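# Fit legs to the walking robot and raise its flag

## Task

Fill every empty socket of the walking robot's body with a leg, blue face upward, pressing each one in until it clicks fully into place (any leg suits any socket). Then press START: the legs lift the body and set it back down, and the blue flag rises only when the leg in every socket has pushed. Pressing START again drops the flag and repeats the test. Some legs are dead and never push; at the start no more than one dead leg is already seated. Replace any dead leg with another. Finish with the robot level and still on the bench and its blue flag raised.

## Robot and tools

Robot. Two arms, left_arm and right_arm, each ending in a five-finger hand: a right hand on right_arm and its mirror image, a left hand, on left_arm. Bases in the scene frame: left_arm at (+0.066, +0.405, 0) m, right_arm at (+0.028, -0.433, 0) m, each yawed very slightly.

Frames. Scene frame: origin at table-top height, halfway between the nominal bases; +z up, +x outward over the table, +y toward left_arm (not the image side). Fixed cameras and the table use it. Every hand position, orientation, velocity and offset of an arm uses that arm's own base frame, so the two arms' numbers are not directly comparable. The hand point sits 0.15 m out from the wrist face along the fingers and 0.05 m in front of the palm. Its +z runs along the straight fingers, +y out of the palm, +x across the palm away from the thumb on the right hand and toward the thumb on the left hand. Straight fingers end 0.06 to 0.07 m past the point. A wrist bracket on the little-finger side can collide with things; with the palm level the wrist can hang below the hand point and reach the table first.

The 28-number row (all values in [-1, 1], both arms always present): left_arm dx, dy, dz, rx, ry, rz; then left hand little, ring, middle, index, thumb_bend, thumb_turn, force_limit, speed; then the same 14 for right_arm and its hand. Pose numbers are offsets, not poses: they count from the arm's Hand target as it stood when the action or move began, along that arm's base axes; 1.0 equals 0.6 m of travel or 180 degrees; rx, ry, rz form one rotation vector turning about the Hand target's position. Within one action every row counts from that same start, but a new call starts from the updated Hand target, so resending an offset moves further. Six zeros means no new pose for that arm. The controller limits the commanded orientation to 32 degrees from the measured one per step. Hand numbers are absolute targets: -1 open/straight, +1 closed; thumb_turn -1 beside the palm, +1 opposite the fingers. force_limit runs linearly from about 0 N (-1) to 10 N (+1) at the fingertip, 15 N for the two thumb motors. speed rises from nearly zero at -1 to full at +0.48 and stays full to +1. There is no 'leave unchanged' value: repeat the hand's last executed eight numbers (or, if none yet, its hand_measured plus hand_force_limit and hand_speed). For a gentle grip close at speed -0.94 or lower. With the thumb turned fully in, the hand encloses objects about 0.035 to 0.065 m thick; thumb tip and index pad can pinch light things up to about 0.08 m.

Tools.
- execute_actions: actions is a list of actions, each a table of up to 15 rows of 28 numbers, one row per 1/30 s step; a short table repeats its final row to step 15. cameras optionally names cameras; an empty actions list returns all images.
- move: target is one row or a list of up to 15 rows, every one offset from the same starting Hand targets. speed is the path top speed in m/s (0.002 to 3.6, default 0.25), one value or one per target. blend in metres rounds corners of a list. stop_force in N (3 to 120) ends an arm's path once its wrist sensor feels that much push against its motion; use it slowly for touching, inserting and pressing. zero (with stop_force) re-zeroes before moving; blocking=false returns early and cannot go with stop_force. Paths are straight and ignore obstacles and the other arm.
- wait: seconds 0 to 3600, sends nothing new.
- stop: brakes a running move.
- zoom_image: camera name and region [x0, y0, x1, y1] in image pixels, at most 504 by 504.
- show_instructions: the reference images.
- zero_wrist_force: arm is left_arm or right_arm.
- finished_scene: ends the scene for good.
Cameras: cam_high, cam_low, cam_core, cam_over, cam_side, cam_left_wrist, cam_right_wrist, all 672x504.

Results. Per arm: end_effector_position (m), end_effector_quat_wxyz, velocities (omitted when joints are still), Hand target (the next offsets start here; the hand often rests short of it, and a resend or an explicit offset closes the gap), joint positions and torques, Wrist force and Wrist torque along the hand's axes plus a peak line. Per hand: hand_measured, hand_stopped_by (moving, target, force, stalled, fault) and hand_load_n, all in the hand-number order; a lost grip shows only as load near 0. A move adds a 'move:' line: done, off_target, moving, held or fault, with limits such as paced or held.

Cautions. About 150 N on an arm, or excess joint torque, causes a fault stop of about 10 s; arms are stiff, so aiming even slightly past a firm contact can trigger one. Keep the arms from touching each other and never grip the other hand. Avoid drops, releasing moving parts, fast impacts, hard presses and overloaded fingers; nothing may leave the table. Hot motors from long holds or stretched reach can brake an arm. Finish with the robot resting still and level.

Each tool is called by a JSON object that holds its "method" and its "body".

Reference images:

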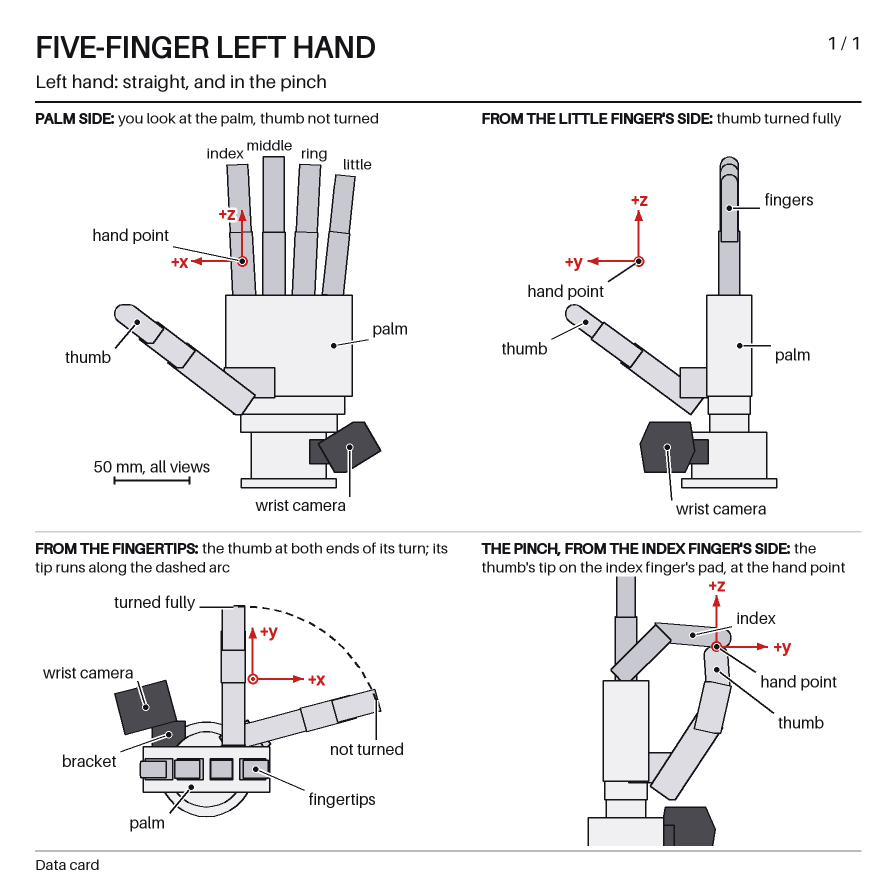

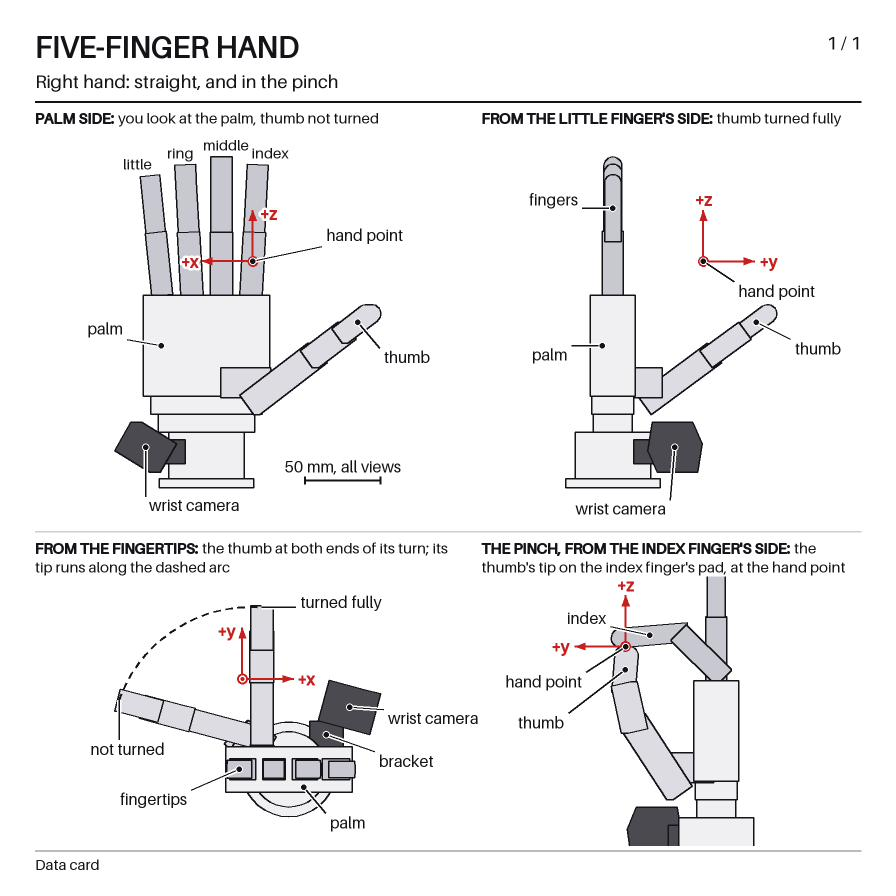

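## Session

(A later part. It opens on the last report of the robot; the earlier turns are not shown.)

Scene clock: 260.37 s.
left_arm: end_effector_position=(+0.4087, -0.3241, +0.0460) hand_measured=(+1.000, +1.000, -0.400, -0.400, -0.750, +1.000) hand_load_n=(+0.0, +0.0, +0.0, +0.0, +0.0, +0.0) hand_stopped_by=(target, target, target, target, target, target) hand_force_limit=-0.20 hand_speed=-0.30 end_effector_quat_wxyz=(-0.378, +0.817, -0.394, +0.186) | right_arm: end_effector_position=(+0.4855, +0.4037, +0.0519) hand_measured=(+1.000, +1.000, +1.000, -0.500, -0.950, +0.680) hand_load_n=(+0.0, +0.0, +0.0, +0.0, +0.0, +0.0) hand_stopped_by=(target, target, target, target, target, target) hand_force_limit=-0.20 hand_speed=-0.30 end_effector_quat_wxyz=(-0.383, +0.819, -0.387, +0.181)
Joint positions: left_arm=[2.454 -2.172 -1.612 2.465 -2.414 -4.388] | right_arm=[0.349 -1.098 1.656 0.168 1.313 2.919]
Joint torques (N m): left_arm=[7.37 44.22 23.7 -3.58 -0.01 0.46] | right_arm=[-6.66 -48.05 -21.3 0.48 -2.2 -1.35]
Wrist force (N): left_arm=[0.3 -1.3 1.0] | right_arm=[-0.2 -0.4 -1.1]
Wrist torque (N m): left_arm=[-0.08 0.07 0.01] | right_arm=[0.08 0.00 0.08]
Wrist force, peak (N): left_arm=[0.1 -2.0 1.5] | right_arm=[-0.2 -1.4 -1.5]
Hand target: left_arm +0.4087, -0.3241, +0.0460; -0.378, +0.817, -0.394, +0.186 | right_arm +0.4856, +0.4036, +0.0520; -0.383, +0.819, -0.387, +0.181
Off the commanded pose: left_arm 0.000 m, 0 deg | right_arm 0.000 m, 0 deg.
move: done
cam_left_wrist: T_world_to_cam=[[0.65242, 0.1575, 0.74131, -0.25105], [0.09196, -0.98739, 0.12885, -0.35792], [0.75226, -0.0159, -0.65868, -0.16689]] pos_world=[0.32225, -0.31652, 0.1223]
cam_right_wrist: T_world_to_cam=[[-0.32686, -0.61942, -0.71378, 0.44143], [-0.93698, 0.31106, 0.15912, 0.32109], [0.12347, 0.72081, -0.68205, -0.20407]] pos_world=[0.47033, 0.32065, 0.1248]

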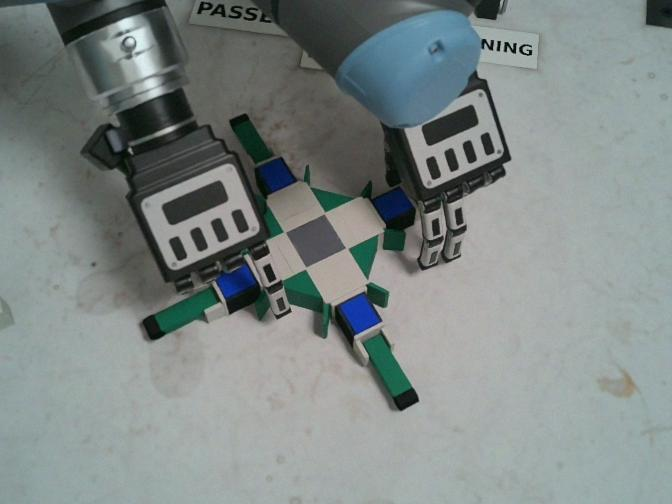

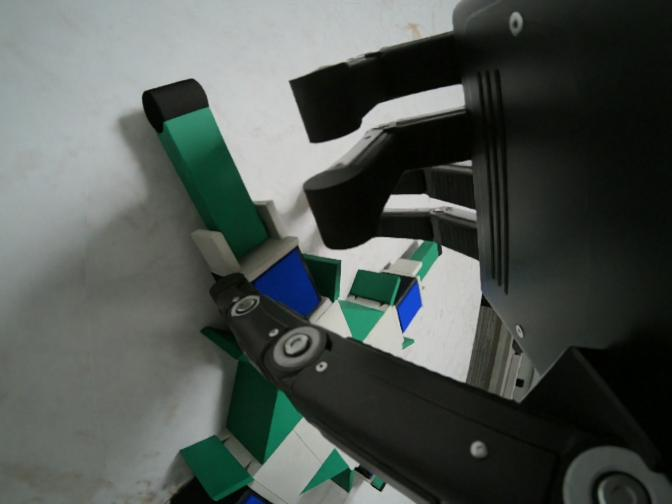

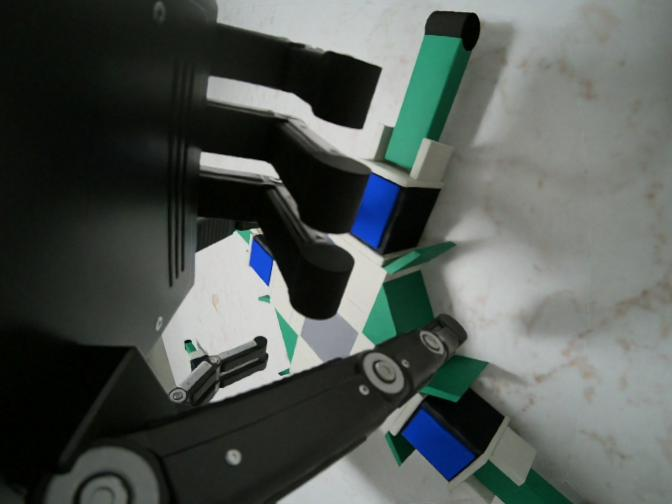

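{"method": "move", "body": {"target": [0,0,-0.0267,0,0,0,1,1,-0.4,-0.4,-0.75,1,-0.2,-0.3,0,0,-0.0375,0,0,0,1,1,1,-0.5,-0.95,0.68,-0.2,-0.3], "speed": 0.06, "stop_force": 7, "cameras": ["cam_core", "cam_low", "cam_right_wrist"]}}

Scene clock: 262.13 s.
left_arm: end_effector_position=(+0.4087, -0.3241, +0.0300) hand_measured=(+1.000, +1.000, -0.400, -0.400, -0.750, +1.000) hand_load_n=(+0.0, +0.0, +0.5, +0.0, +0.0, +0.0) hand_stopped_by=(target, target, target, target, target, target) hand_force_limit=-0.20 hand_speed=-0.30 end_effector_quat_wxyz=(-0.378, +0.817, -0.394, +0.186) | right_arm: end_effector_position=(+0.4856, +0.4036, +0.0295) hand_measured=(+1.000, +1.000, +1.000, -0.500, -0.950, +0.680) hand_load_n=(+0.0, +0.0, +0.0, +0.0, +0.0, +0.0) hand_stopped_by=(target, target, target, target, target, target) hand_force_limit=-0.20 hand_speed=-0.30 end_effector_quat_wxyz=(-0.383, +0.819, -0.387, +0.181)
Joint positions: left_arm=[2.454 -2.195 -1.622 2.499 -2.414 -4.388] | right_arm=[0.349 -1.069 1.678 0.117 1.313 2.919]
Joint torques (N m): left_arm=[-8.63 47.5 22.22 -4.22 -0.85 1.16] | right_arm=[-3.06 -50.54 -24.09 -0.07 -1.74 0.83]
Wrist force (N): left_arm=[0.4 -1.2 1.3] | right_arm=[-0.1 -0.6 -1.0]
Wrist torque (N m): left_arm=[-0.07 0.07 0.01] | right_arm=[0.04 -0.03 0.08]
Wrist force, peak (N): left_arm=[0.5 -2.1 1.1] | right_arm=[-0.1 -1.2 -1.4]
Hand target: left_arm +0.4087, -0.3241, +0.0300; -0.378, +0.817, -0.394, +0.186 | right_arm +0.4856, +0.4036, +0.0295; -0.383, +0.819, -0.387, +0.181
Off the commanded pose: left_arm 0.000 m, 0 deg | right_arm 0.000 m, 0 deg.
move: done
cam_right_wrist: T_world_to_cam=[[-0.32669, -0.61927, -0.71399, 0.42527], [-0.93701, 0.31106, 0.15893, 0.32472], [0.12367, 0.72093, -0.68188, -0.21944]] pos_world=[0.47033, 0.32055, 0.1024]
Images, in order (width x height): cam_low 672x504, cam_core 672x504, cam_right_wrist 672x504.

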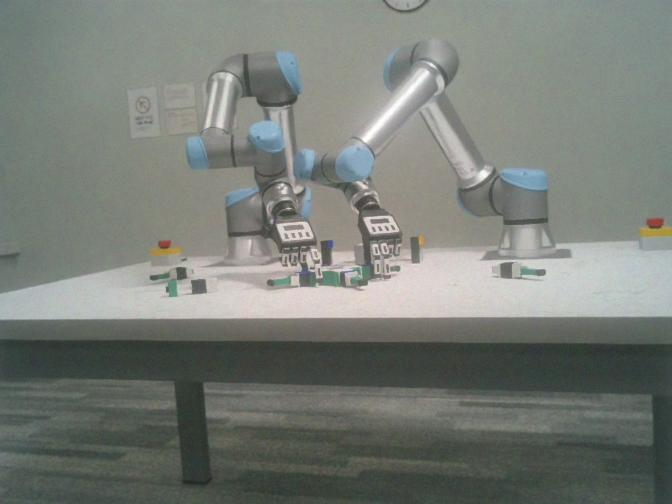

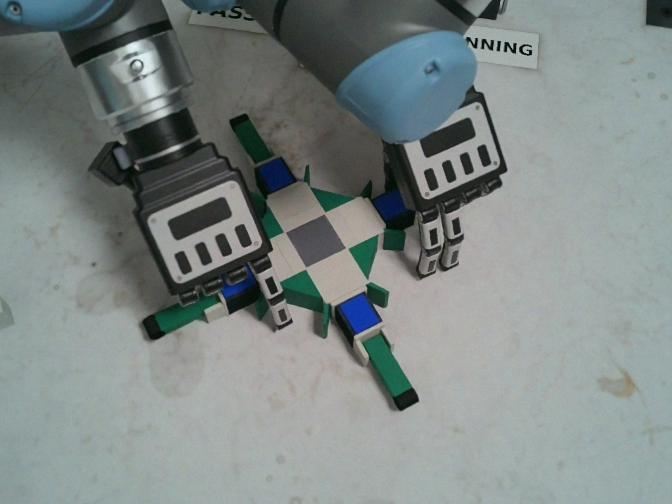

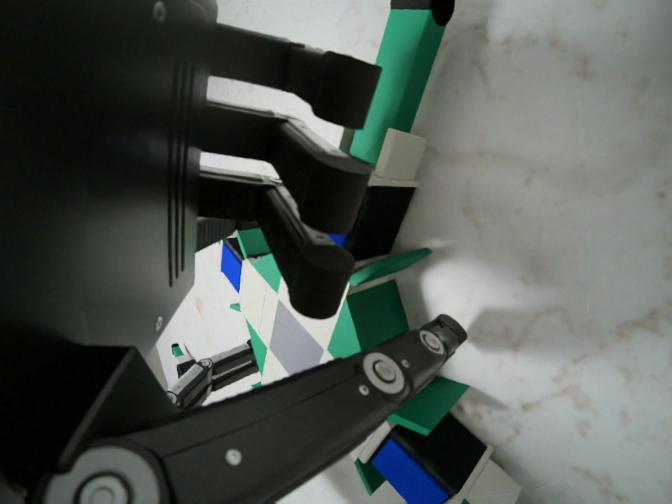

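{"method": "move", "body": {"target": [0,0,0,0,0,0,1,1,-0.4,-0.4,-0.75,1,-0.2,-0.3,0,0,0,0,0,0,1,1,1,-0.15,-0.56,0.68,-0.2,-0.8], "cameras": ["cam_core", "cam_right_wrist"]}}

Scene clock: 264.00 s.
left_arm: end_effector_position=(+0.4087, -0.3241, +0.0300) hand_measured=(+1.000, +1.000, -0.400, -0.400, -0.750, +1.000) hand_load_n=(+0.5, +0.0, +0.0, +0.0, +0.0, +0.0) hand_stopped_by=(target, target, target, target, target, target) hand_force_limit=-0.20 hand_speed=-0.30 end_effector_quat_wxyz=(-0.378, +0.817, -0.394, +0.186) | right_arm: end_effector_position=(+0.4856, +0.4036, +0.0295) hand_measured=(+1.000, +1.000, +1.000, -0.150, -0.562, +0.680) hand_load_n=(+0.0, +0.0, +0.0, +1.5, +3.0, +1.0) hand_stopped_by=(target, target, target, target, target, target) hand_force_limit=-0.20 hand_speed=-0.80 end_effector_quat_wxyz=(-0.383, +0.819, -0.387, +0.181)
Joint positions: left_arm=[2.454 -2.195 -1.622 2.499 -2.414 -4.388] | right_arm=[0.349 -1.069 1.678 0.117 1.313 2.919]
Joint torques (N m): left_arm=[-9.16 47.91 22.81 -3.98 -1.36 1.26] | right_arm=[3.18 -48.6 -18.84 -0.46 -1.23 0.82]
Wrist force (N): left_arm=[0.3 -1.7 1.1] | right_arm=[-0.3 0.4 -1.4]
Wrist torque (N m): left_arm=[-0.15 0.08 0.03] | right_arm=[0.12 -0.01 0.13]
Wrist force, peak (N): left_arm=[0.3 -1.8 1.4] | right_arm=[-0.6 -1.9 0.8]
Hand target: left_arm +0.4087, -0.3241, +0.0300; -0.378, +0.817, -0.394, +0.186 | right_arm +0.4856, +0.4036, +0.0295; -0.383, +0.819, -0.387, +0.181
Off the commanded pose: left_arm 0.000 m, 0 deg | right_arm 0.000 m, 0 deg.
move: done
cam_right_wrist: T_world_to_cam=[[-0.32661, -0.61927, -0.71402, 0.42524], [-0.93702, 0.31109, 0.15882, 0.32473], [0.12377, 0.72092, -0.68187, -0.21948]] pos_world=[0.47033, 0.32055, 0.1024]

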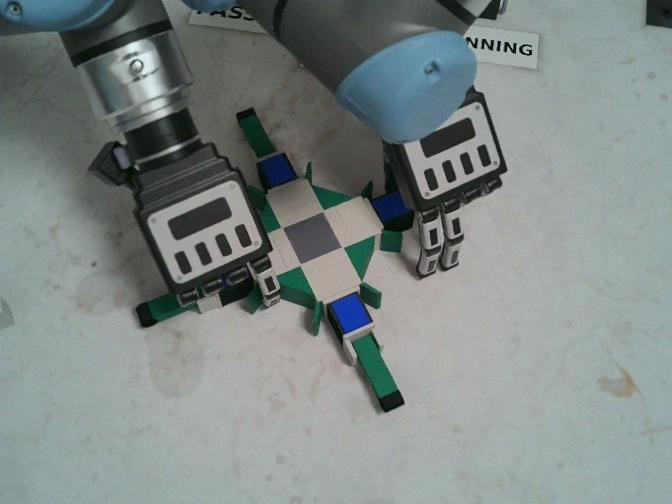

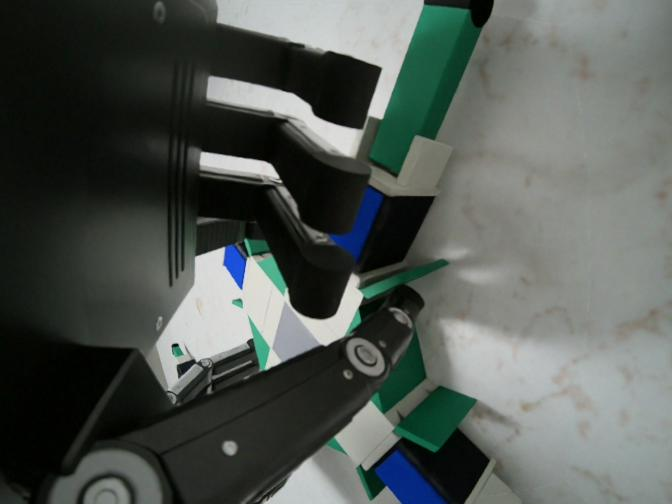

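{"method": "wait", "body": {"seconds": 0.1, "cameras": ["cam_left_wrist", "cam_core"]}}

{"method": "zoom_image", "body": {"camera": "cam_left_wrist", "region": [130, 130, 430, 380]}}

{"method": "zoom_image", "body": {"camera": "cam_core", "region": [220, 150, 440, 360]}}

Scene clock: 264.43 s.
left_arm: end_effector_position=(+0.4087, -0.3241, +0.0300) hand_measured=(+1.000, +1.000, -0.400, -0.400, -0.750, +1.000) hand_load_n=(+0.0, +0.0, +0.0, +0.0, +0.0, -0.5) hand_stopped_by=(target, target, target, target, target, target) hand_force_limit=-0.20 hand_speed=-0.30 end_effector_quat_wxyz=(-0.378, +0.817, -0.394, +0.186) | right_arm: end_effector_position=(+0.4856, +0.4036, +0.0295) hand_measured=(+1.000, +1.000, +1.000, -0.150, -0.562, +0.680) hand_load_n=(+0.0, +0.0, +0.0, +2.0, +3.0, +0.5) hand_stopped_by=(target, target, target, target, target, target) hand_force_limit=-0.20 hand_speed=-0.80 end_effector_quat_wxyz=(-0.383, +0.819, -0.387, +0.181)
Joint positions: left_arm=[2.454 -2.195 -1.622 2.499 -2.414 -4.388] | right_arm=[0.349 -1.069 1.678 0.117 1.313 2.919]
Joint torques (N m): left_arm=[-9.03 47.1 23.48 -4 -1.66 1.27] | right_arm=[4.6 -48.16 -17.16 -0.63 -1.14 0.77]
Wrist force (N): left_arm=[0.3 -1.3 1.2] | right_arm=[-0.7 0.6 -1.5]
Wrist torque (N m): left_arm=[-0.10 0.08 0.01] | right_arm=[0.17 0.06 0.11]
Wrist force, peak (N): left_arm=[0.2 -1.5 1.6] | right_arm=[-0.2 0.3 -1.9]
Hand target: left_arm +0.4087, -0.3241, +0.0300; -0.378, +0.817, -0.394, +0.186 | right_arm +0.4856, +0.4036, +0.0295; -0.383, +0.819, -0.387, +0.181
Off the commanded pose: left_arm 0.000 m, 0 deg | right_arm 0.000 m, 0 deg.
wait: 0.10 s; at rest from the start
cam_left_wrist: T_world_to_cam=[[0.65231, 0.15757, 0.7414, -0.23914], [0.09199, -0.98738, 0.12892, -0.35587], [0.75235, -0.0159, -0.65857, -0.17747]] pos_world=[0.32225, -0.31652, 0.1063]
Images, in order (width x height): cam_core 672x504, cam_left_wrist 672x504.

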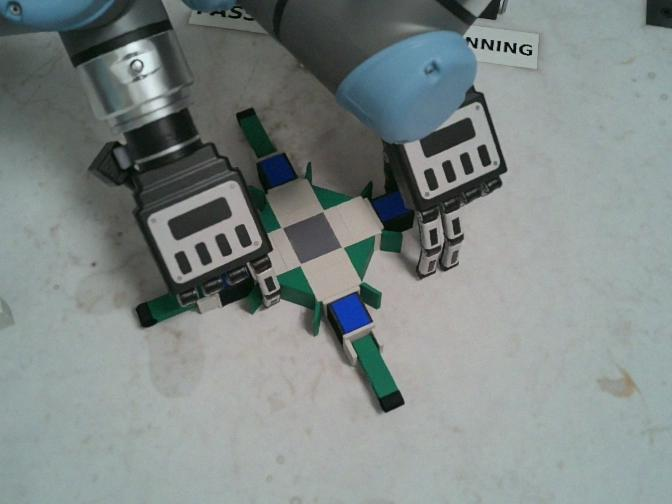

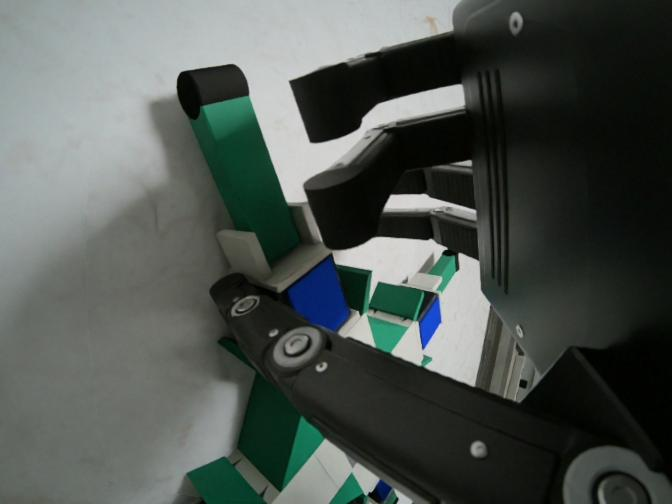

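Scaled by 1.680 from the camera's image (finer frame: 960x720).

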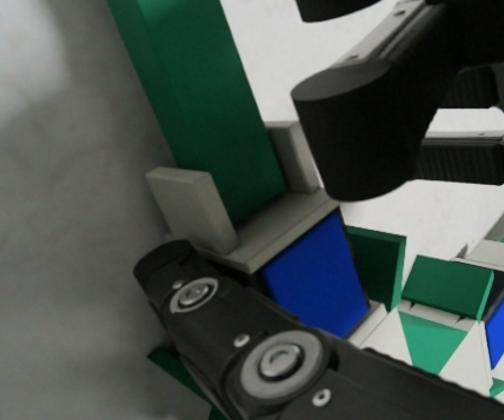

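Scaled by 2.291.

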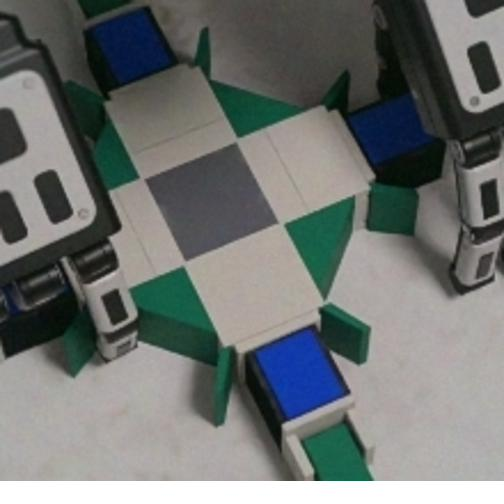

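{"method": "move", "body": {"target": [0.0063,-0.0003,0,0,0,-0.0178,1,1,-0.4,-0.4,-0.75,1,-0.2,-0.3,0,0,0,0,0,0,1,1,1,-0.15,-0.56,0.68,-0.2,-0.8], "speed": 0.05}}

{"method": "move", "body": {"target": [0,0,0,0,0,0,1,1,0.35,0.35,-0.56,1,0.2,-0.8,0,0,0,0,0,0,1,1,1,-0.15,-0.56,0.68,-0.2,-0.8], "cameras": ["cam_core", "cam_left_wrist"]}}

Scene clock: 266.37 s.
left_arm: end_effector_position=(+0.4125, -0.3242, +0.0300) hand_measured=(+1.000, +1.000, -0.400, -0.400, -0.750, +1.000) hand_load_n=(+0.0, +0.0, +0.0, +0.0, +0.0, +0.0) hand_stopped_by=(target, target, target, target, target, target) hand_force_limit=-0.20 hand_speed=-0.30 end_effector_quat_wxyz=(-0.373, +0.806, -0.416, +0.197) | right_arm: end_effector_position=(+0.4856, +0.4036, +0.0295) hand_measured=(+1.000, +1.000, +1.000, -0.150, -0.562, +0.680) hand_load_n=(+0.0, +0.0, +0.0, +1.5, +3.0, +1.0) hand_stopped_by=(target, target, target, target, target, target) hand_force_limit=-0.20 hand_speed=-0.80 end_effector_quat_wxyz=(-0.383, +0.819, -0.387, +0.181)
Joint positions: left_arm=[2.467 -2.169 -1.647 2.57 -2.394 -4.29] | right_arm=[0.349 -1.069 1.678 0.117 1.313 2.919]
Joint torques (N m): left_arm=[-7.12 32.09 22.74 -4.06 -2.9 -1.09] | right_arm=[4.15 -46.73 -11.63 -0.46 -0.55 0.77]
Wrist force (N): left_arm=[0.2 -1.3 1.2] | right_arm=[-0.5 0.5 -1.6]
Wrist torque (N m): left_arm=[-0.09 0.09 0.22] | right_arm=[0.15 0.02 0.12]
Wrist force, peak (N): left_arm=[0.5 -1.4 1.8] | right_arm=[-0.6 0.4 -2.0]
Hand target: left_arm +0.4125, -0.3243, +0.0300; -0.373, +0.805, -0.416, +0.197 | right_arm +0.4856, +0.4036, +0.0295; -0.383, +0.819, -0.387, +0.181
Off the commanded pose: left_arm 0.000 m, 0 deg | right_arm 0.000 m, 0 deg.
move: done

Scene clock: 267.57 s.
left_arm: end_effector_position=(+0.4125, -0.3243, +0.0300) hand_measured=(+1.000, +1.000, +0.114, -0.070, -0.568, +1.000) hand_load_n=(+0.0, +0.0, +8.5, +6.5, +14.5, +0.0) hand_stopped_by=(target, target, force, force, force, target) hand_force_limit=0.20 hand_speed=-0.80 end_effector_quat_wxyz=(-0.373, +0.805, -0.416, +0.197) | right_arm: end_effector_position=(+0.4856, +0.4036, +0.0295) hand_measured=(+1.000, +1.000, +1.000, -0.150, -0.562, +0.680) hand_load_n=(+0.0, +0.0, +0.5, +2.5, +3.0, +3.0) hand_stopped_by=(target, target, target, target, target, target) hand_force_limit=-0.20 hand_speed=-0.80 end_effector_quat_wxyz=(-0.383, +0.819, -0.387, +0.181)
Joint positions: left_arm=[2.467 -2.169 -1.647 2.57 -2.394 -4.29] | right_arm=[0.349 -1.069 1.678 0.117 1.313 2.919]
Joint torques (N m): left_arm=[-10.29 35.03 24.33 -3.54 -2.25 1.27] | right_arm=[3.3 -45.88 -11.56 -0.42 -0.22 0.81]
Wrist force (N): left_arm=[0.2 2.0 1.6] | right_arm=[0.6 -3.0 -1.5]
Wrist torque (N m): left_arm=[0.04 0.04 0.22] | right_arm=[0.00 0.06 0.20]
Wrist force, peak (N): left_arm=[-1.6 1.7 2.0] | right_arm=[1.7 -3.6 -1.7]
Hand target: left_arm +0.4125, -0.3243, +0.0300; -0.373, +0.805, -0.416, +0.197 | right_arm +0.4856, +0.4036, +0.0295; -0.383, +0.819, -0.387, +0.181
Off the commanded pose: left_arm 0.000 m, 0 deg | right_arm 0.000 m, 0 deg.
move: done
cam_left_wrist: T_world_to_cam=[[0.66008, 0.12085, 0.74141, -0.25671], [0.03664, -0.99098, 0.12891, -0.3348], [0.7503, -0.05793, -0.65855, -0.19314]] pos_world=[0.32663, -0.31194, 0.1063]

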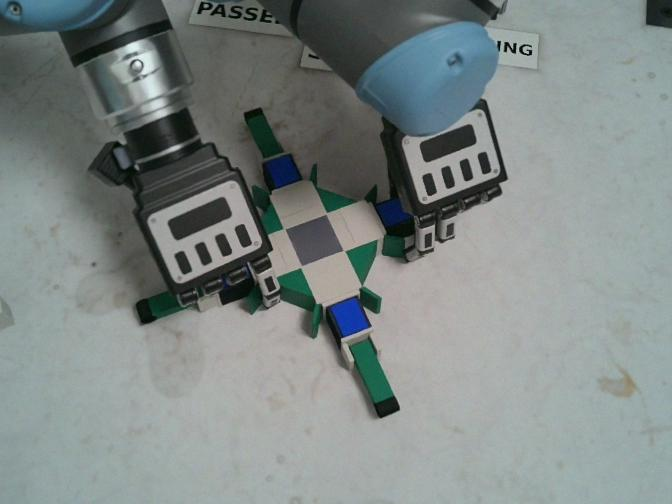

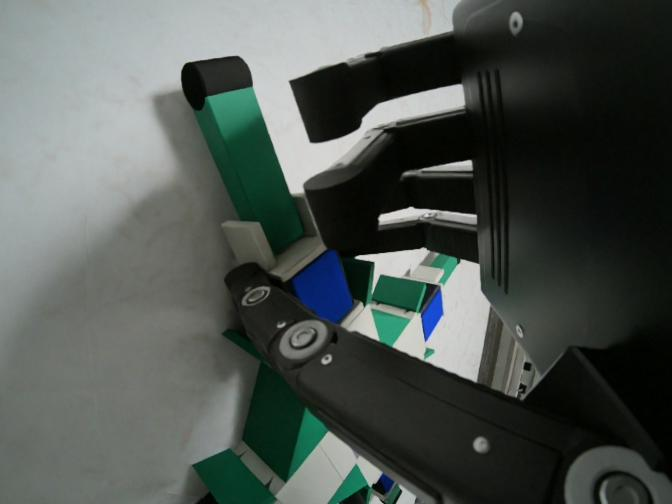

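{"method": "move", "body": {"target": [0,0,0,0,0,0,1,1,-0.25,-0.3,-0.68,1,0.2,-0.5,0,0,0,0,0,0,1,1,1,-0.15,-0.56,0.68,-0.2,-0.8]}}

{"method": "move", "body": {"target": [-0.0063,0.0088,0,0,0,0,1,1,-0.25,-0.3,-0.68,1,0.2,-0.5,0,0,0,0,0,0,1,1,1,-0.15,-0.56,0.68,-0.2,-0.8], "speed": 0.05}}

{"method": "move", "body": {"target": [0,0,0,0,0,0,1,1,0.5,0.4,-0.5,1,0.3,-0.8,0,0,0,0,0,0,1,1,1,-0.15,-0.56,0.68,-0.2,-0.8], "cameras": ["cam_core", "cam_left_wrist"]}}

Scene clock: 268.87 s.
left_arm: end_effector_position=(+0.4125, -0.3243, +0.0300) hand_measured=(+1.000, +1.000, -0.250, -0.300, -0.680, +1.000) hand_load_n=(+0.0, +0.0, -0.5, +0.0, +0.0, +0.0) hand_stopped_by=(target, target, target, target, target, target) hand_force_limit=0.20 hand_speed=-0.50 end_effector_quat_wxyz=(-0.373, +0.805, -0.416, +0.197) | right_arm: end_effector_position=(+0.4856, +0.4036, +0.0295) hand_measured=(+1.000, +1.000, +1.000, -0.150, -0.562, +0.680) hand_load_n=(+0.0, +0.0, +0.0, +3.0, +3.0, +2.0) hand_stopped_by=(target, target, target, target, target, target) hand_force_limit=-0.20 hand_speed=-0.80 end_effector_quat_wxyz=(-0.383, +0.819, -0.387, +0.181)
Joint positions: left_arm=[2.467 -2.169 -1.647 2.57 -2.394 -4.29] | right_arm=[0.349 -1.069 1.678 0.117 1.313 2.919]
Joint torques (N m): left_arm=[-9.12 40.68 21.54 -2.57 -0.86 1.26] | right_arm=[3.2 -45.3 -11.23 -0.41 0.1 0.91]
Wrist force (N): left_arm=[0.6 -2.2 1.3] | right_arm=[-0.4 -2.0 -0.8]
Wrist torque (N m): left_arm=[-0.25 0.02 0.26] | right_arm=[0.04 0.07 0.17]
Wrist force, peak (N): left_arm=[0.8 -2.1 1.6] | right_arm=[1.0 -3.8 -1.2]
Hand target: left_arm +0.4125, -0.3243, +0.0300; -0.373, +0.805, -0.416, +0.197 | right_arm +0.4856, +0.4036, +0.0295; -0.383, +0.819, -0.387, +0.181
Off the commanded pose: left_arm 0.000 m, 0 deg | right_arm 0.000 m, 0 deg.
move: done

Scene clock: 269.37 s.
left_arm: end_effector_position=(+0.4087, -0.3190, +0.0300) hand_measured=(+1.000, +1.000, -0.250, -0.300, -0.680, +1.000) hand_load_n=(+0.0, +0.0, +0.0, +0.0, +0.0, +0.0) hand_stopped_by=(target, target, target, target, target, target) hand_force_limit=0.20 hand_speed=-0.50 end_effector_quat_wxyz=(-0.373, +0.805, -0.416, +0.197) | right_arm: end_effector_position=(+0.4856, +0.4036, +0.0295) hand_measured=(+1.000, +1.000, +1.000, -0.150, -0.562, +0.680) hand_load_n=(+0.0, +0.5, +0.0, +3.0, +3.0, +2.5) hand_stopped_by=(target, target, target, target, target, target) hand_force_limit=-0.20 hand_speed=-0.80 end_effector_quat_wxyz=(-0.383, +0.819, -0.387, +0.181)
Joint positions: left_arm=[2.471 -2.156 -1.669 2.583 -2.393 -4.284] | right_arm=[0.349 -1.069 1.678 0.117 1.313 2.919]
Joint torques (N m): left_arm=[-3.07 31.66 23.04 -3.99 -0.64 -1.5] | right_arm=[4.55 -44.91 -11.24 -0.41 0.34 0.87]
Wrist force (N): left_arm=[0.6 -2.0 1.2] | right_arm=[-0.3 -2.1 -1.1]
Wrist torque (N m): left_arm=[-0.22 0.03 0.08] | right_arm=[0.05 0.07 0.17]
Wrist force, peak (N): left_arm=[1.0 -2.1 1.3] | right_arm=[-0.3 -2.3 -1.2]
Hand target: left_arm +0.4087, -0.3190, +0.0300; -0.373, +0.805, -0.416, +0.197 | right_arm +0.4856, +0.4036, +0.0295; -0.383, +0.819, -0.387, +0.181
Off the commanded pose: left_arm 0.000 m, 0 deg | right_arm 0.000 m, 0 deg.
move: done

Scene clock: 270.40 s.
left_arm: end_effector_position=(+0.4087, -0.3190, +0.0300) hand_measured=(+1.000, +1.000, +0.060, +0.122, -0.516, +1.000) hand_load_n=(+0.0, +0.0, +6.0, +7.5, +12.0, +0.0) hand_stopped_by=(target, target, force, force, force, target) hand_force_limit=0.30 hand_speed=-0.80 end_effector_quat_wxyz=(-0.373, +0.805, -0.416, +0.197) | right_arm: end_effector_position=(+0.4856, +0.4036, +0.0295) hand_measured=(+1.000, +1.000, +1.000, -0.150, -0.562, +0.680) hand_load_n=(+0.0, +0.0, +0.0, +3.5, +3.0, +4.0) hand_stopped_by=(target, target, target, target, target, target) hand_force_limit=-0.20 hand_speed=-0.80 end_effector_quat_wxyz=(-0.383, +0.819, -0.387, +0.181)
Joint positions: left_arm=[2.471 -2.156 -1.669 2.583 -2.393 -4.284] | right_arm=[0.349 -1.069 1.678 0.117 1.313 2.919]
Joint torques (N m): left_arm=[-10.79 33.27 23.5 -3.26 -2.83 -1.42] | right_arm=[3.65 -43.68 -11.72 -0.46 0.31 0.78]
Wrist force (N): left_arm=[0.1 1.2 0.6] | right_arm=[0.4 -3.8 -1.1]
Wrist torque (N m): left_arm=[0.00 0.06 0.06] | right_arm=[-0.03 0.06 0.23]
Wrist force, peak (N): left_arm=[0.5 -2.2 1.4] | right_arm=[0.8 -4.3 -1.1]
Hand target: left_arm +0.4087, -0.3190, +0.0300; -0.373, +0.805, -0.416, +0.197 | right_arm +0.4856, +0.4036, +0.0295; -0.383, +0.819, -0.387, +0.181
Off the commanded pose: left_arm 0.000 m, 0 deg | right_arm 0.000 m, 0 deg.
move: done
cam_left_wrist: T_world_to_cam=[[0.66013, 0.12085, 0.74137, -0.25486], [0.03664, -0.99098, 0.12891, -0.32941], [0.75026, -0.05793, -0.6586, -0.18996]] pos_world=[0.32283, -0.30664, 0.1063]

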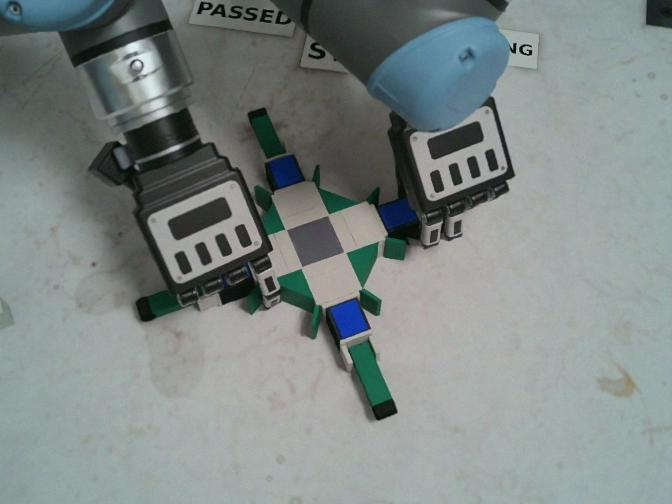

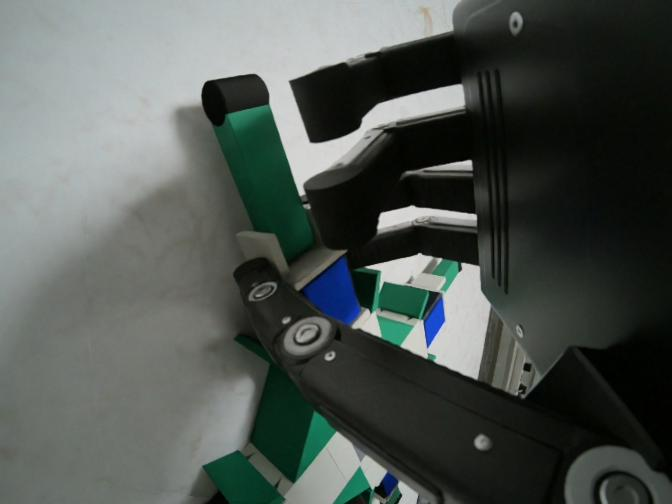

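{"method": "move", "body": {"target": [0,0,0,0,0,0,1,1,0.55,0.55,-0.4,1,0.6,-0.8,0,0,0,0,0,0,1,1,1,-0.15,-0.56,0.68,-0.2,-0.8]}}

{"method": "move", "body": {"target": [-0.0103,0.0171,0,0,0,0,1,1,0.55,0.55,-0.4,1,0.6,-0.8,0,0,0,0,0,0,1,1,1,-0.15,-0.56,0.68,-0.2,-0.8], "speed": 0.015, "stop_force": 25, "cameras": ["cam_core", "cam_left_wrist", "cam_right_wrist"]}}

Scene clock: 271.53 s.
left_arm: end_effector_position=(+0.4087, -0.3190, +0.0300) hand_measured=(+1.000, +1.000, +0.076, +0.136, -0.514, +1.000) hand_load_n=(+0.0, +0.0, +9.5, +9.5, +15.0, +0.0) hand_stopped_by=(target, target, force, force, force, target) hand_force_limit=0.60 hand_speed=-0.80 end_effector_quat_wxyz=(-0.373, +0.805, -0.416, +0.197) | right_arm: end_effector_position=(+0.4856, +0.4036, +0.0295) hand_measured=(+1.000, +1.000, +1.000, -0.150, -0.562, +0.680) hand_load_n=(+0.0, +0.0, +0.0, +3.5, +3.0, +3.5) hand_stopped_by=(target, target, target, target, target, target) hand_force_limit=-0.20 hand_speed=-0.80 end_effector_quat_wxyz=(-0.383, +0.819, -0.387, +0.181)
Joint positions: left_arm=[2.471 -2.156 -1.669 2.583 -2.393 -4.284] | right_arm=[0.349 -1.069 1.678 0.117 1.313 2.919]
Joint torques (N m): left_arm=[-10.81 36.05 22.53 -2.31 -2.73 -1.45] | right_arm=[3.92 -42.7 -11.53 -0.45 0.9 0.86]
Wrist force (N): left_arm=[0.4 -0.2 0.5] | right_arm=[0.1 -3.5 -0.9]
Wrist torque (N m): left_arm=[-0.17 0.03 0.10] | right_arm=[-0.06 0.04 0.21]
Wrist force, peak (N): left_arm=[0.5 0.8 1.2] | right_arm=[0.2 -4.1 -0.8]
Hand target: left_arm +0.4087, -0.3190, +0.0300; -0.373, +0.805, -0.416, +0.197 | right_arm +0.4856, +0.4036, +0.0295; -0.383, +0.819, -0.387, +0.181
Off the commanded pose: left_arm 0.000 m, 0 deg | right_arm 0.000 m, 0 deg.
move: done

Scene clock: 273.17 s.
left_arm: end_effector_position=(+0.4025, -0.3088, +0.0300) hand_measured=(+1.000, +1.000, +0.076, +0.136, -0.514, +1.000) hand_load_n=(+0.0, +0.5, +5.5, +9.0, +15.5, +6.5) hand_stopped_by=(target, target, force, force, force, target) hand_force_limit=0.60 hand_speed=-0.80 end_effector_quat_wxyz=(-0.373, +0.805, -0.416, +0.197) | right_arm: end_effector_position=(+0.4856, +0.4037, +0.0295) hand_measured=(+1.000, +1.000, +1.000, -0.150, -0.562, +0.680) hand_load_n=(+0.0, +0.0, +0.5, +4.0, +3.0, +4.0) hand_stopped_by=(target, target, target, target, target, target) hand_force_limit=-0.20 hand_speed=-0.80 end_effector_quat_wxyz=(-0.383, +0.819, -0.387, +0.181)
Joint positions: left_arm=[2.481 -2.131 -1.709 2.609 -2.39 -4.271] | right_arm=[0.349 -1.069 1.678 0.117 1.313 2.919]
Joint torques (N m): left_arm=[-8.2 29.76 19.6 -5.2 -2.69 -0.96] | right_arm=[-3.94 -40.38 -11.94 -0.39 1.34 -0.27]
Wrist force (N): left_arm=[6.5 -1.0 0.4] | right_arm=[-7.7 -0.9 -0.4]
Wrist torque (N m): left_arm=[-0.09 0.01 -0.09] | right_arm=[0.09 0.04 0.15]
Wrist force, peak (N): left_arm=[11.1 -3.3 -0.8] | right_arm=[-9.1 -0.9 -0.4]
Hand target: left_arm +0.4025, -0.3088, +0.0300; -0.373, +0.805, -0.416, +0.197 | right_arm +0.4856, +0.4036, +0.0295; -0.383, +0.819, -0.387, +0.181
Off the commanded pose: left_arm 0.000 m, 0 deg | right_arm 0.000 m, 0 deg.
move: done
cam_left_wrist: T_world_to_cam=[[0.66012, 0.12099, 0.74135, -0.25196], [0.03674, -0.99096, 0.12901, -0.31901], [0.75026, -0.05793, -0.6586, -0.18471]] pos_world=[0.31663, -0.29634, 0.1063]
cam_right_wrist: T_world_to_cam=[[-0.32662, -0.61929, -0.714, 0.42531], [-0.93703, 0.31102, 0.15888, 0.32472], [0.12367, 0.72093, -0.68188, -0.21951]] pos_world=[0.47033, 0.32065, 0.1024]

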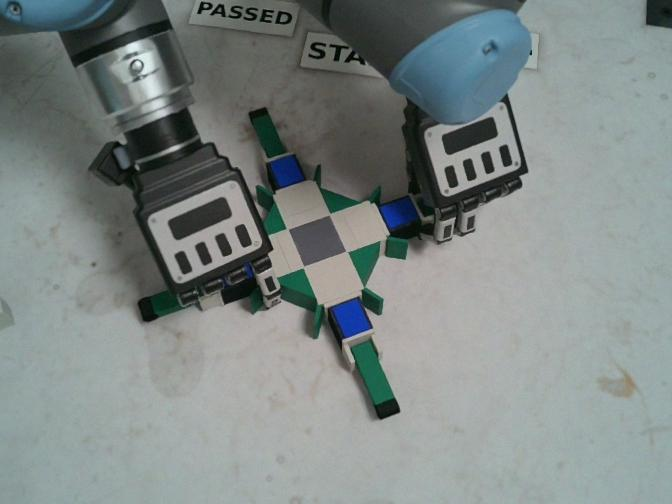

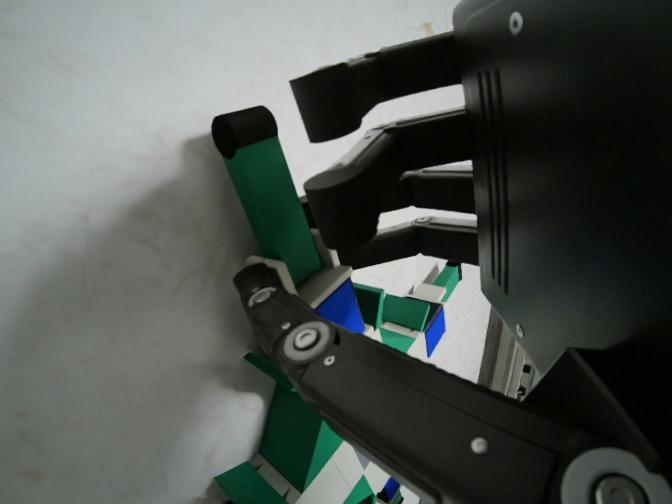

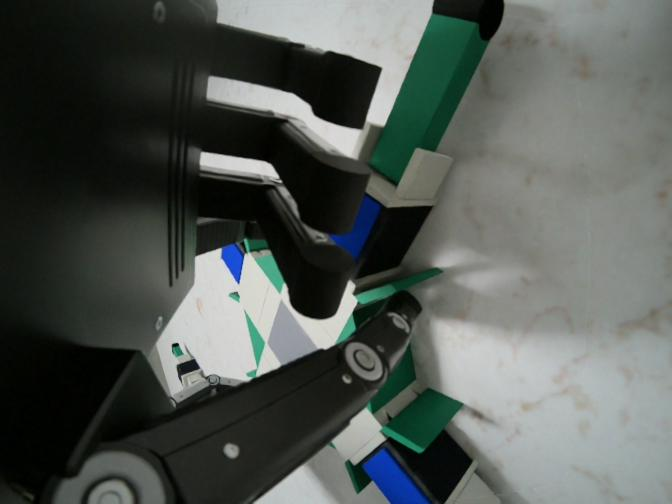

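{"method": "zoom_image", "body": {"camera": "cam_core", "region": [220, 130, 480, 360]}}

{"method": "zoom_image", "body": {"camera": "cam_left_wrist", "region": [180, 60, 480, 360]}}

Scaled by 1.938.

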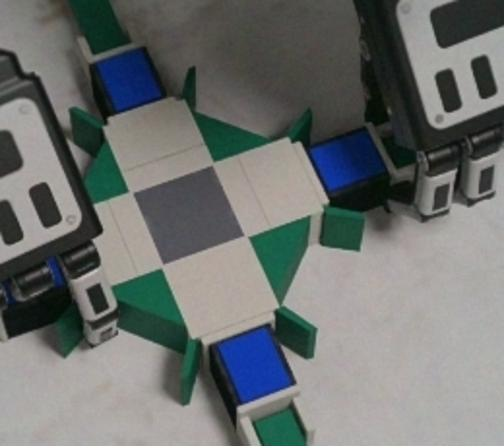

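Scaled by 1.680 from the camera's image (finer frame: 960x720).

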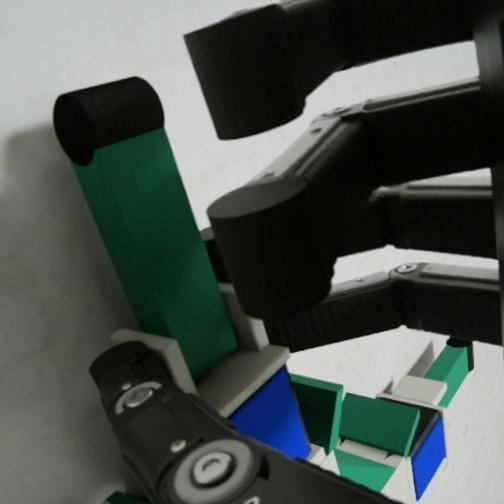

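{"method": "wait", "body": {"seconds": 0.1, "cameras": ["cam_side", "cam_low", "cam_high"]}}

{"method": "zoom_image", "body": {"camera": "cam_side", "region": [120, 120, 560, 450]}}

{"method": "zoom_image", "body": {"camera": "cam_low", "region": [250, 240, 420, 310]}}

{"method": "zoom_image", "body": {"camera": "cam_low", "region": [460, 240, 580, 300]}}

Scene clock: 281.83 s.
left_arm: end_effector_position=(+0.4025, -0.3088, +0.0300) hand_measured=(+1.000, +1.000, +0.076, +0.136, -0.514, +1.000) hand_load_n=(+0.0, +0.0, +5.0, +9.0, +15.5, +6.5) hand_stopped_by=(target, target, force, force, force, target) hand_force_limit=0.60 hand_speed=-0.80 end_effector_quat_wxyz=(-0.373, +0.805, -0.416, +0.197) | right_arm: end_effector_position=(+0.4856, +0.4036, +0.0295) hand_measured=(+1.000, +1.000, +1.000, -0.150, -0.562, +0.680) hand_load_n=(+0.0, +0.0, +0.0, +3.5, +3.5, +4.0) hand_stopped_by=(target, target, target, target, target, target) hand_force_limit=-0.20 hand_speed=-0.80 end_effector_quat_wxyz=(-0.383, +0.819, -0.387, +0.181)
Joint positions: left_arm=[2.481 -2.131 -1.709 2.609 -2.39 -4.271] | right_arm=[0.349 -1.069 1.678 0.117 1.313 2.919]
Joint torques (N m): left_arm=[-11.18 28.66 19.65 -4.21 -3.13 -0.76] | right_arm=[-8.39 -38.14 -11.35 -0.4 2.27 -1.21]
Wrist force (N): left_arm=[6.2 -1.6 0.7] | right_arm=[-7.9 -0.9 -0.5]
Wrist torque (N m): left_arm=[-0.17 0.05 -0.09] | right_arm=[0.09 0.07 0.14]
Wrist force, peak (N): left_arm=[6.9 -1.4 0.7] | right_arm=[-8.3 -0.8 -0.4]
Hand target: left_arm +0.4025, -0.3088, +0.0300; -0.373, +0.805, -0.416, +0.197 | right_arm +0.4856, +0.4036, +0.0295; -0.383, +0.819, -0.387, +0.181
Off the commanded pose: left_arm 0.000 m, 0 deg | right_arm 0.000 m, 0 deg.
wait: 0.10 s; at rest from the start
Images, in order (width x height): cam_high 672x504, cam_low 672x504, cam_side 672x504.

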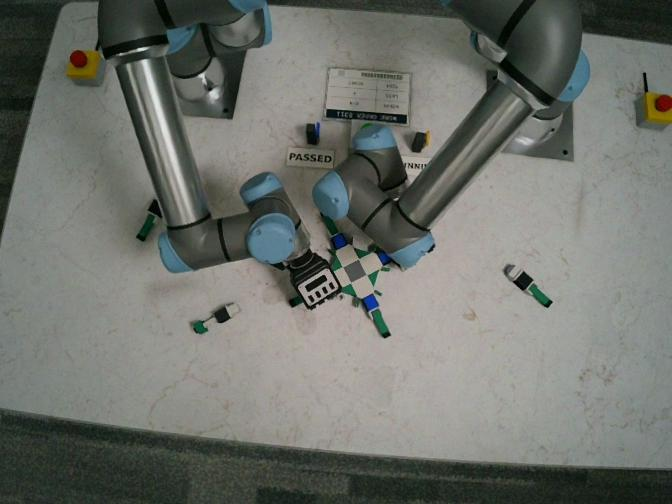

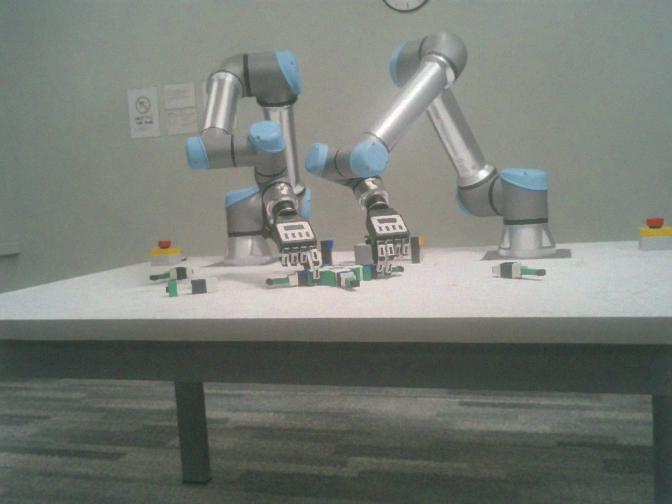

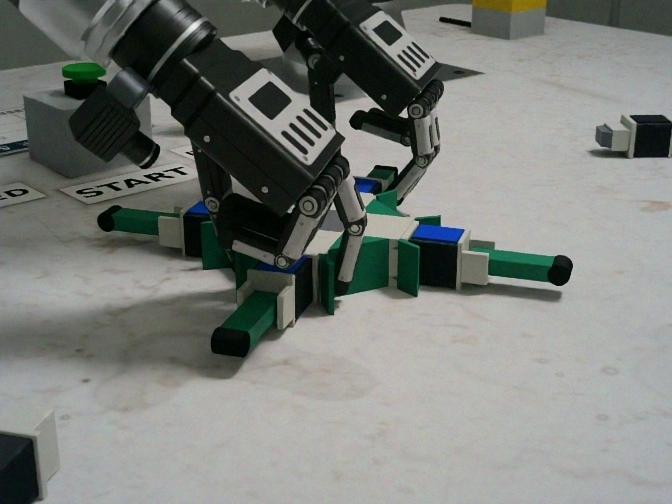

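Scaled by 1.145.

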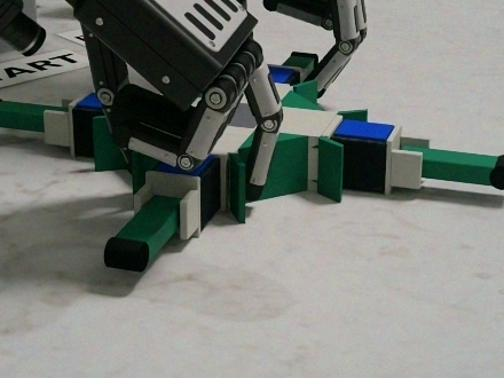

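Scaled by 2.965.

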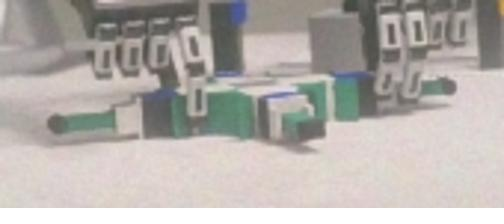

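Scaled by 4.200.

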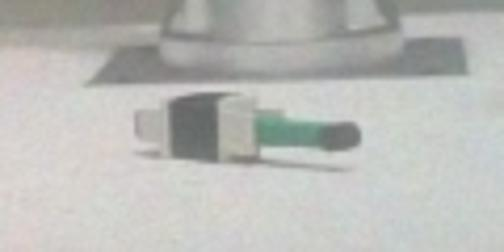

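{"method": "zoom_image", "body": {"camera": "cam_side", "region": [370, 190, 590, 330]}}

{"method": "zoom_image", "body": {"camera": "cam_side", "region": [190, 220, 390, 370]}}

Scaled by 2.291.

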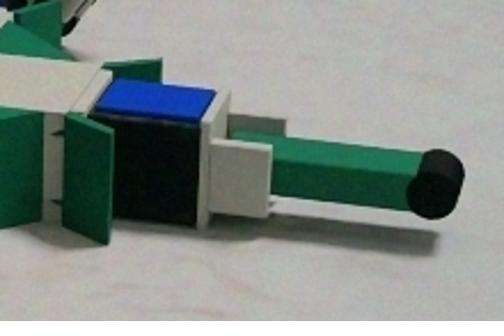

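Scaled by 2.520.

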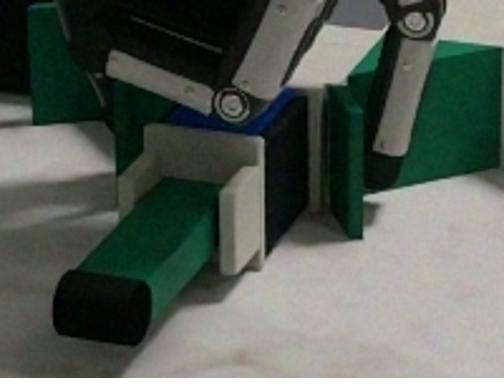

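{"method": "move", "body": {"target": [0,0,0,0,0,0,1,1,-0.15,-0.15,-0.66,1,0.6,-0.4,0,0,0,0,0,0,1,1,1,-0.15,-0.56,0.68,-0.2,-0.8], "cameras": ["cam_core"]}}

Scene clock: 284.43 s.
left_arm: end_effector_position=(+0.4025, -0.3088, +0.0300) hand_measured=(+1.000, +1.000, -0.150, -0.150, -0.660, +1.000) hand_load_n=(+0.0, +0.0, +0.0, +0.0, +0.0, +0.0) hand_stopped_by=(target, target, target, target, target, target) hand_force_limit=0.60 hand_speed=-0.40 end_effector_quat_wxyz=(-0.373, +0.805, -0.416, +0.197) | right_arm: end_effector_position=(+0.4856, +0.4036, +0.0295) hand_measured=(+1.000, +1.000, +1.000, -0.150, -0.562, +0.680) hand_load_n=(+0.0, +0.0, +0.0, +3.5, +3.0, +2.5) hand_stopped_by=(target, target, target, target, target, target) hand_force_limit=-0.20 hand_speed=-0.80 end_effector_quat_wxyz=(-0.383, +0.819, -0.387, +0.181)
Joint positions: left_arm=[2.481 -2.131 -1.709 2.609 -2.39 -4.271] | right_arm=[0.349 -1.069 1.678 0.117 1.313 2.919]
Joint torques (N m): left_arm=[-9.88 31.47 19.01 -3.13 -2.03 -0.8] | right_arm=[-1.97 -35.3 -10.87 -0.35 -1.57 -1.3]
Wrist force (N): left_arm=[-0.1 -1.8 1.2] | right_arm=[-0.3 -2.1 -0.5]
Wrist torque (N m): left_arm=[-0.18 0.19 0.02] | right_arm=[-0.01 0.01 0.13]
Wrist force, peak (N): left_arm=[6.8 -1.5 0.5] | right_arm=[-8.2 -0.9 -0.6]
Hand target: left_arm +0.4025, -0.3088, +0.0300; -0.373, +0.805, -0.416, +0.197 | right_arm +0.4856, +0.4036, +0.0295; -0.383, +0.819, -0.387, +0.181
Off the commanded pose: left_arm 0.000 m, 0 deg | right_arm 0.000 m, 0 deg.
move: done

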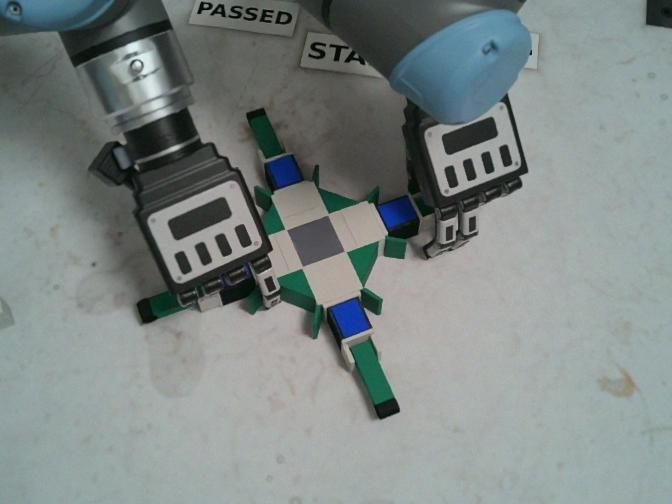

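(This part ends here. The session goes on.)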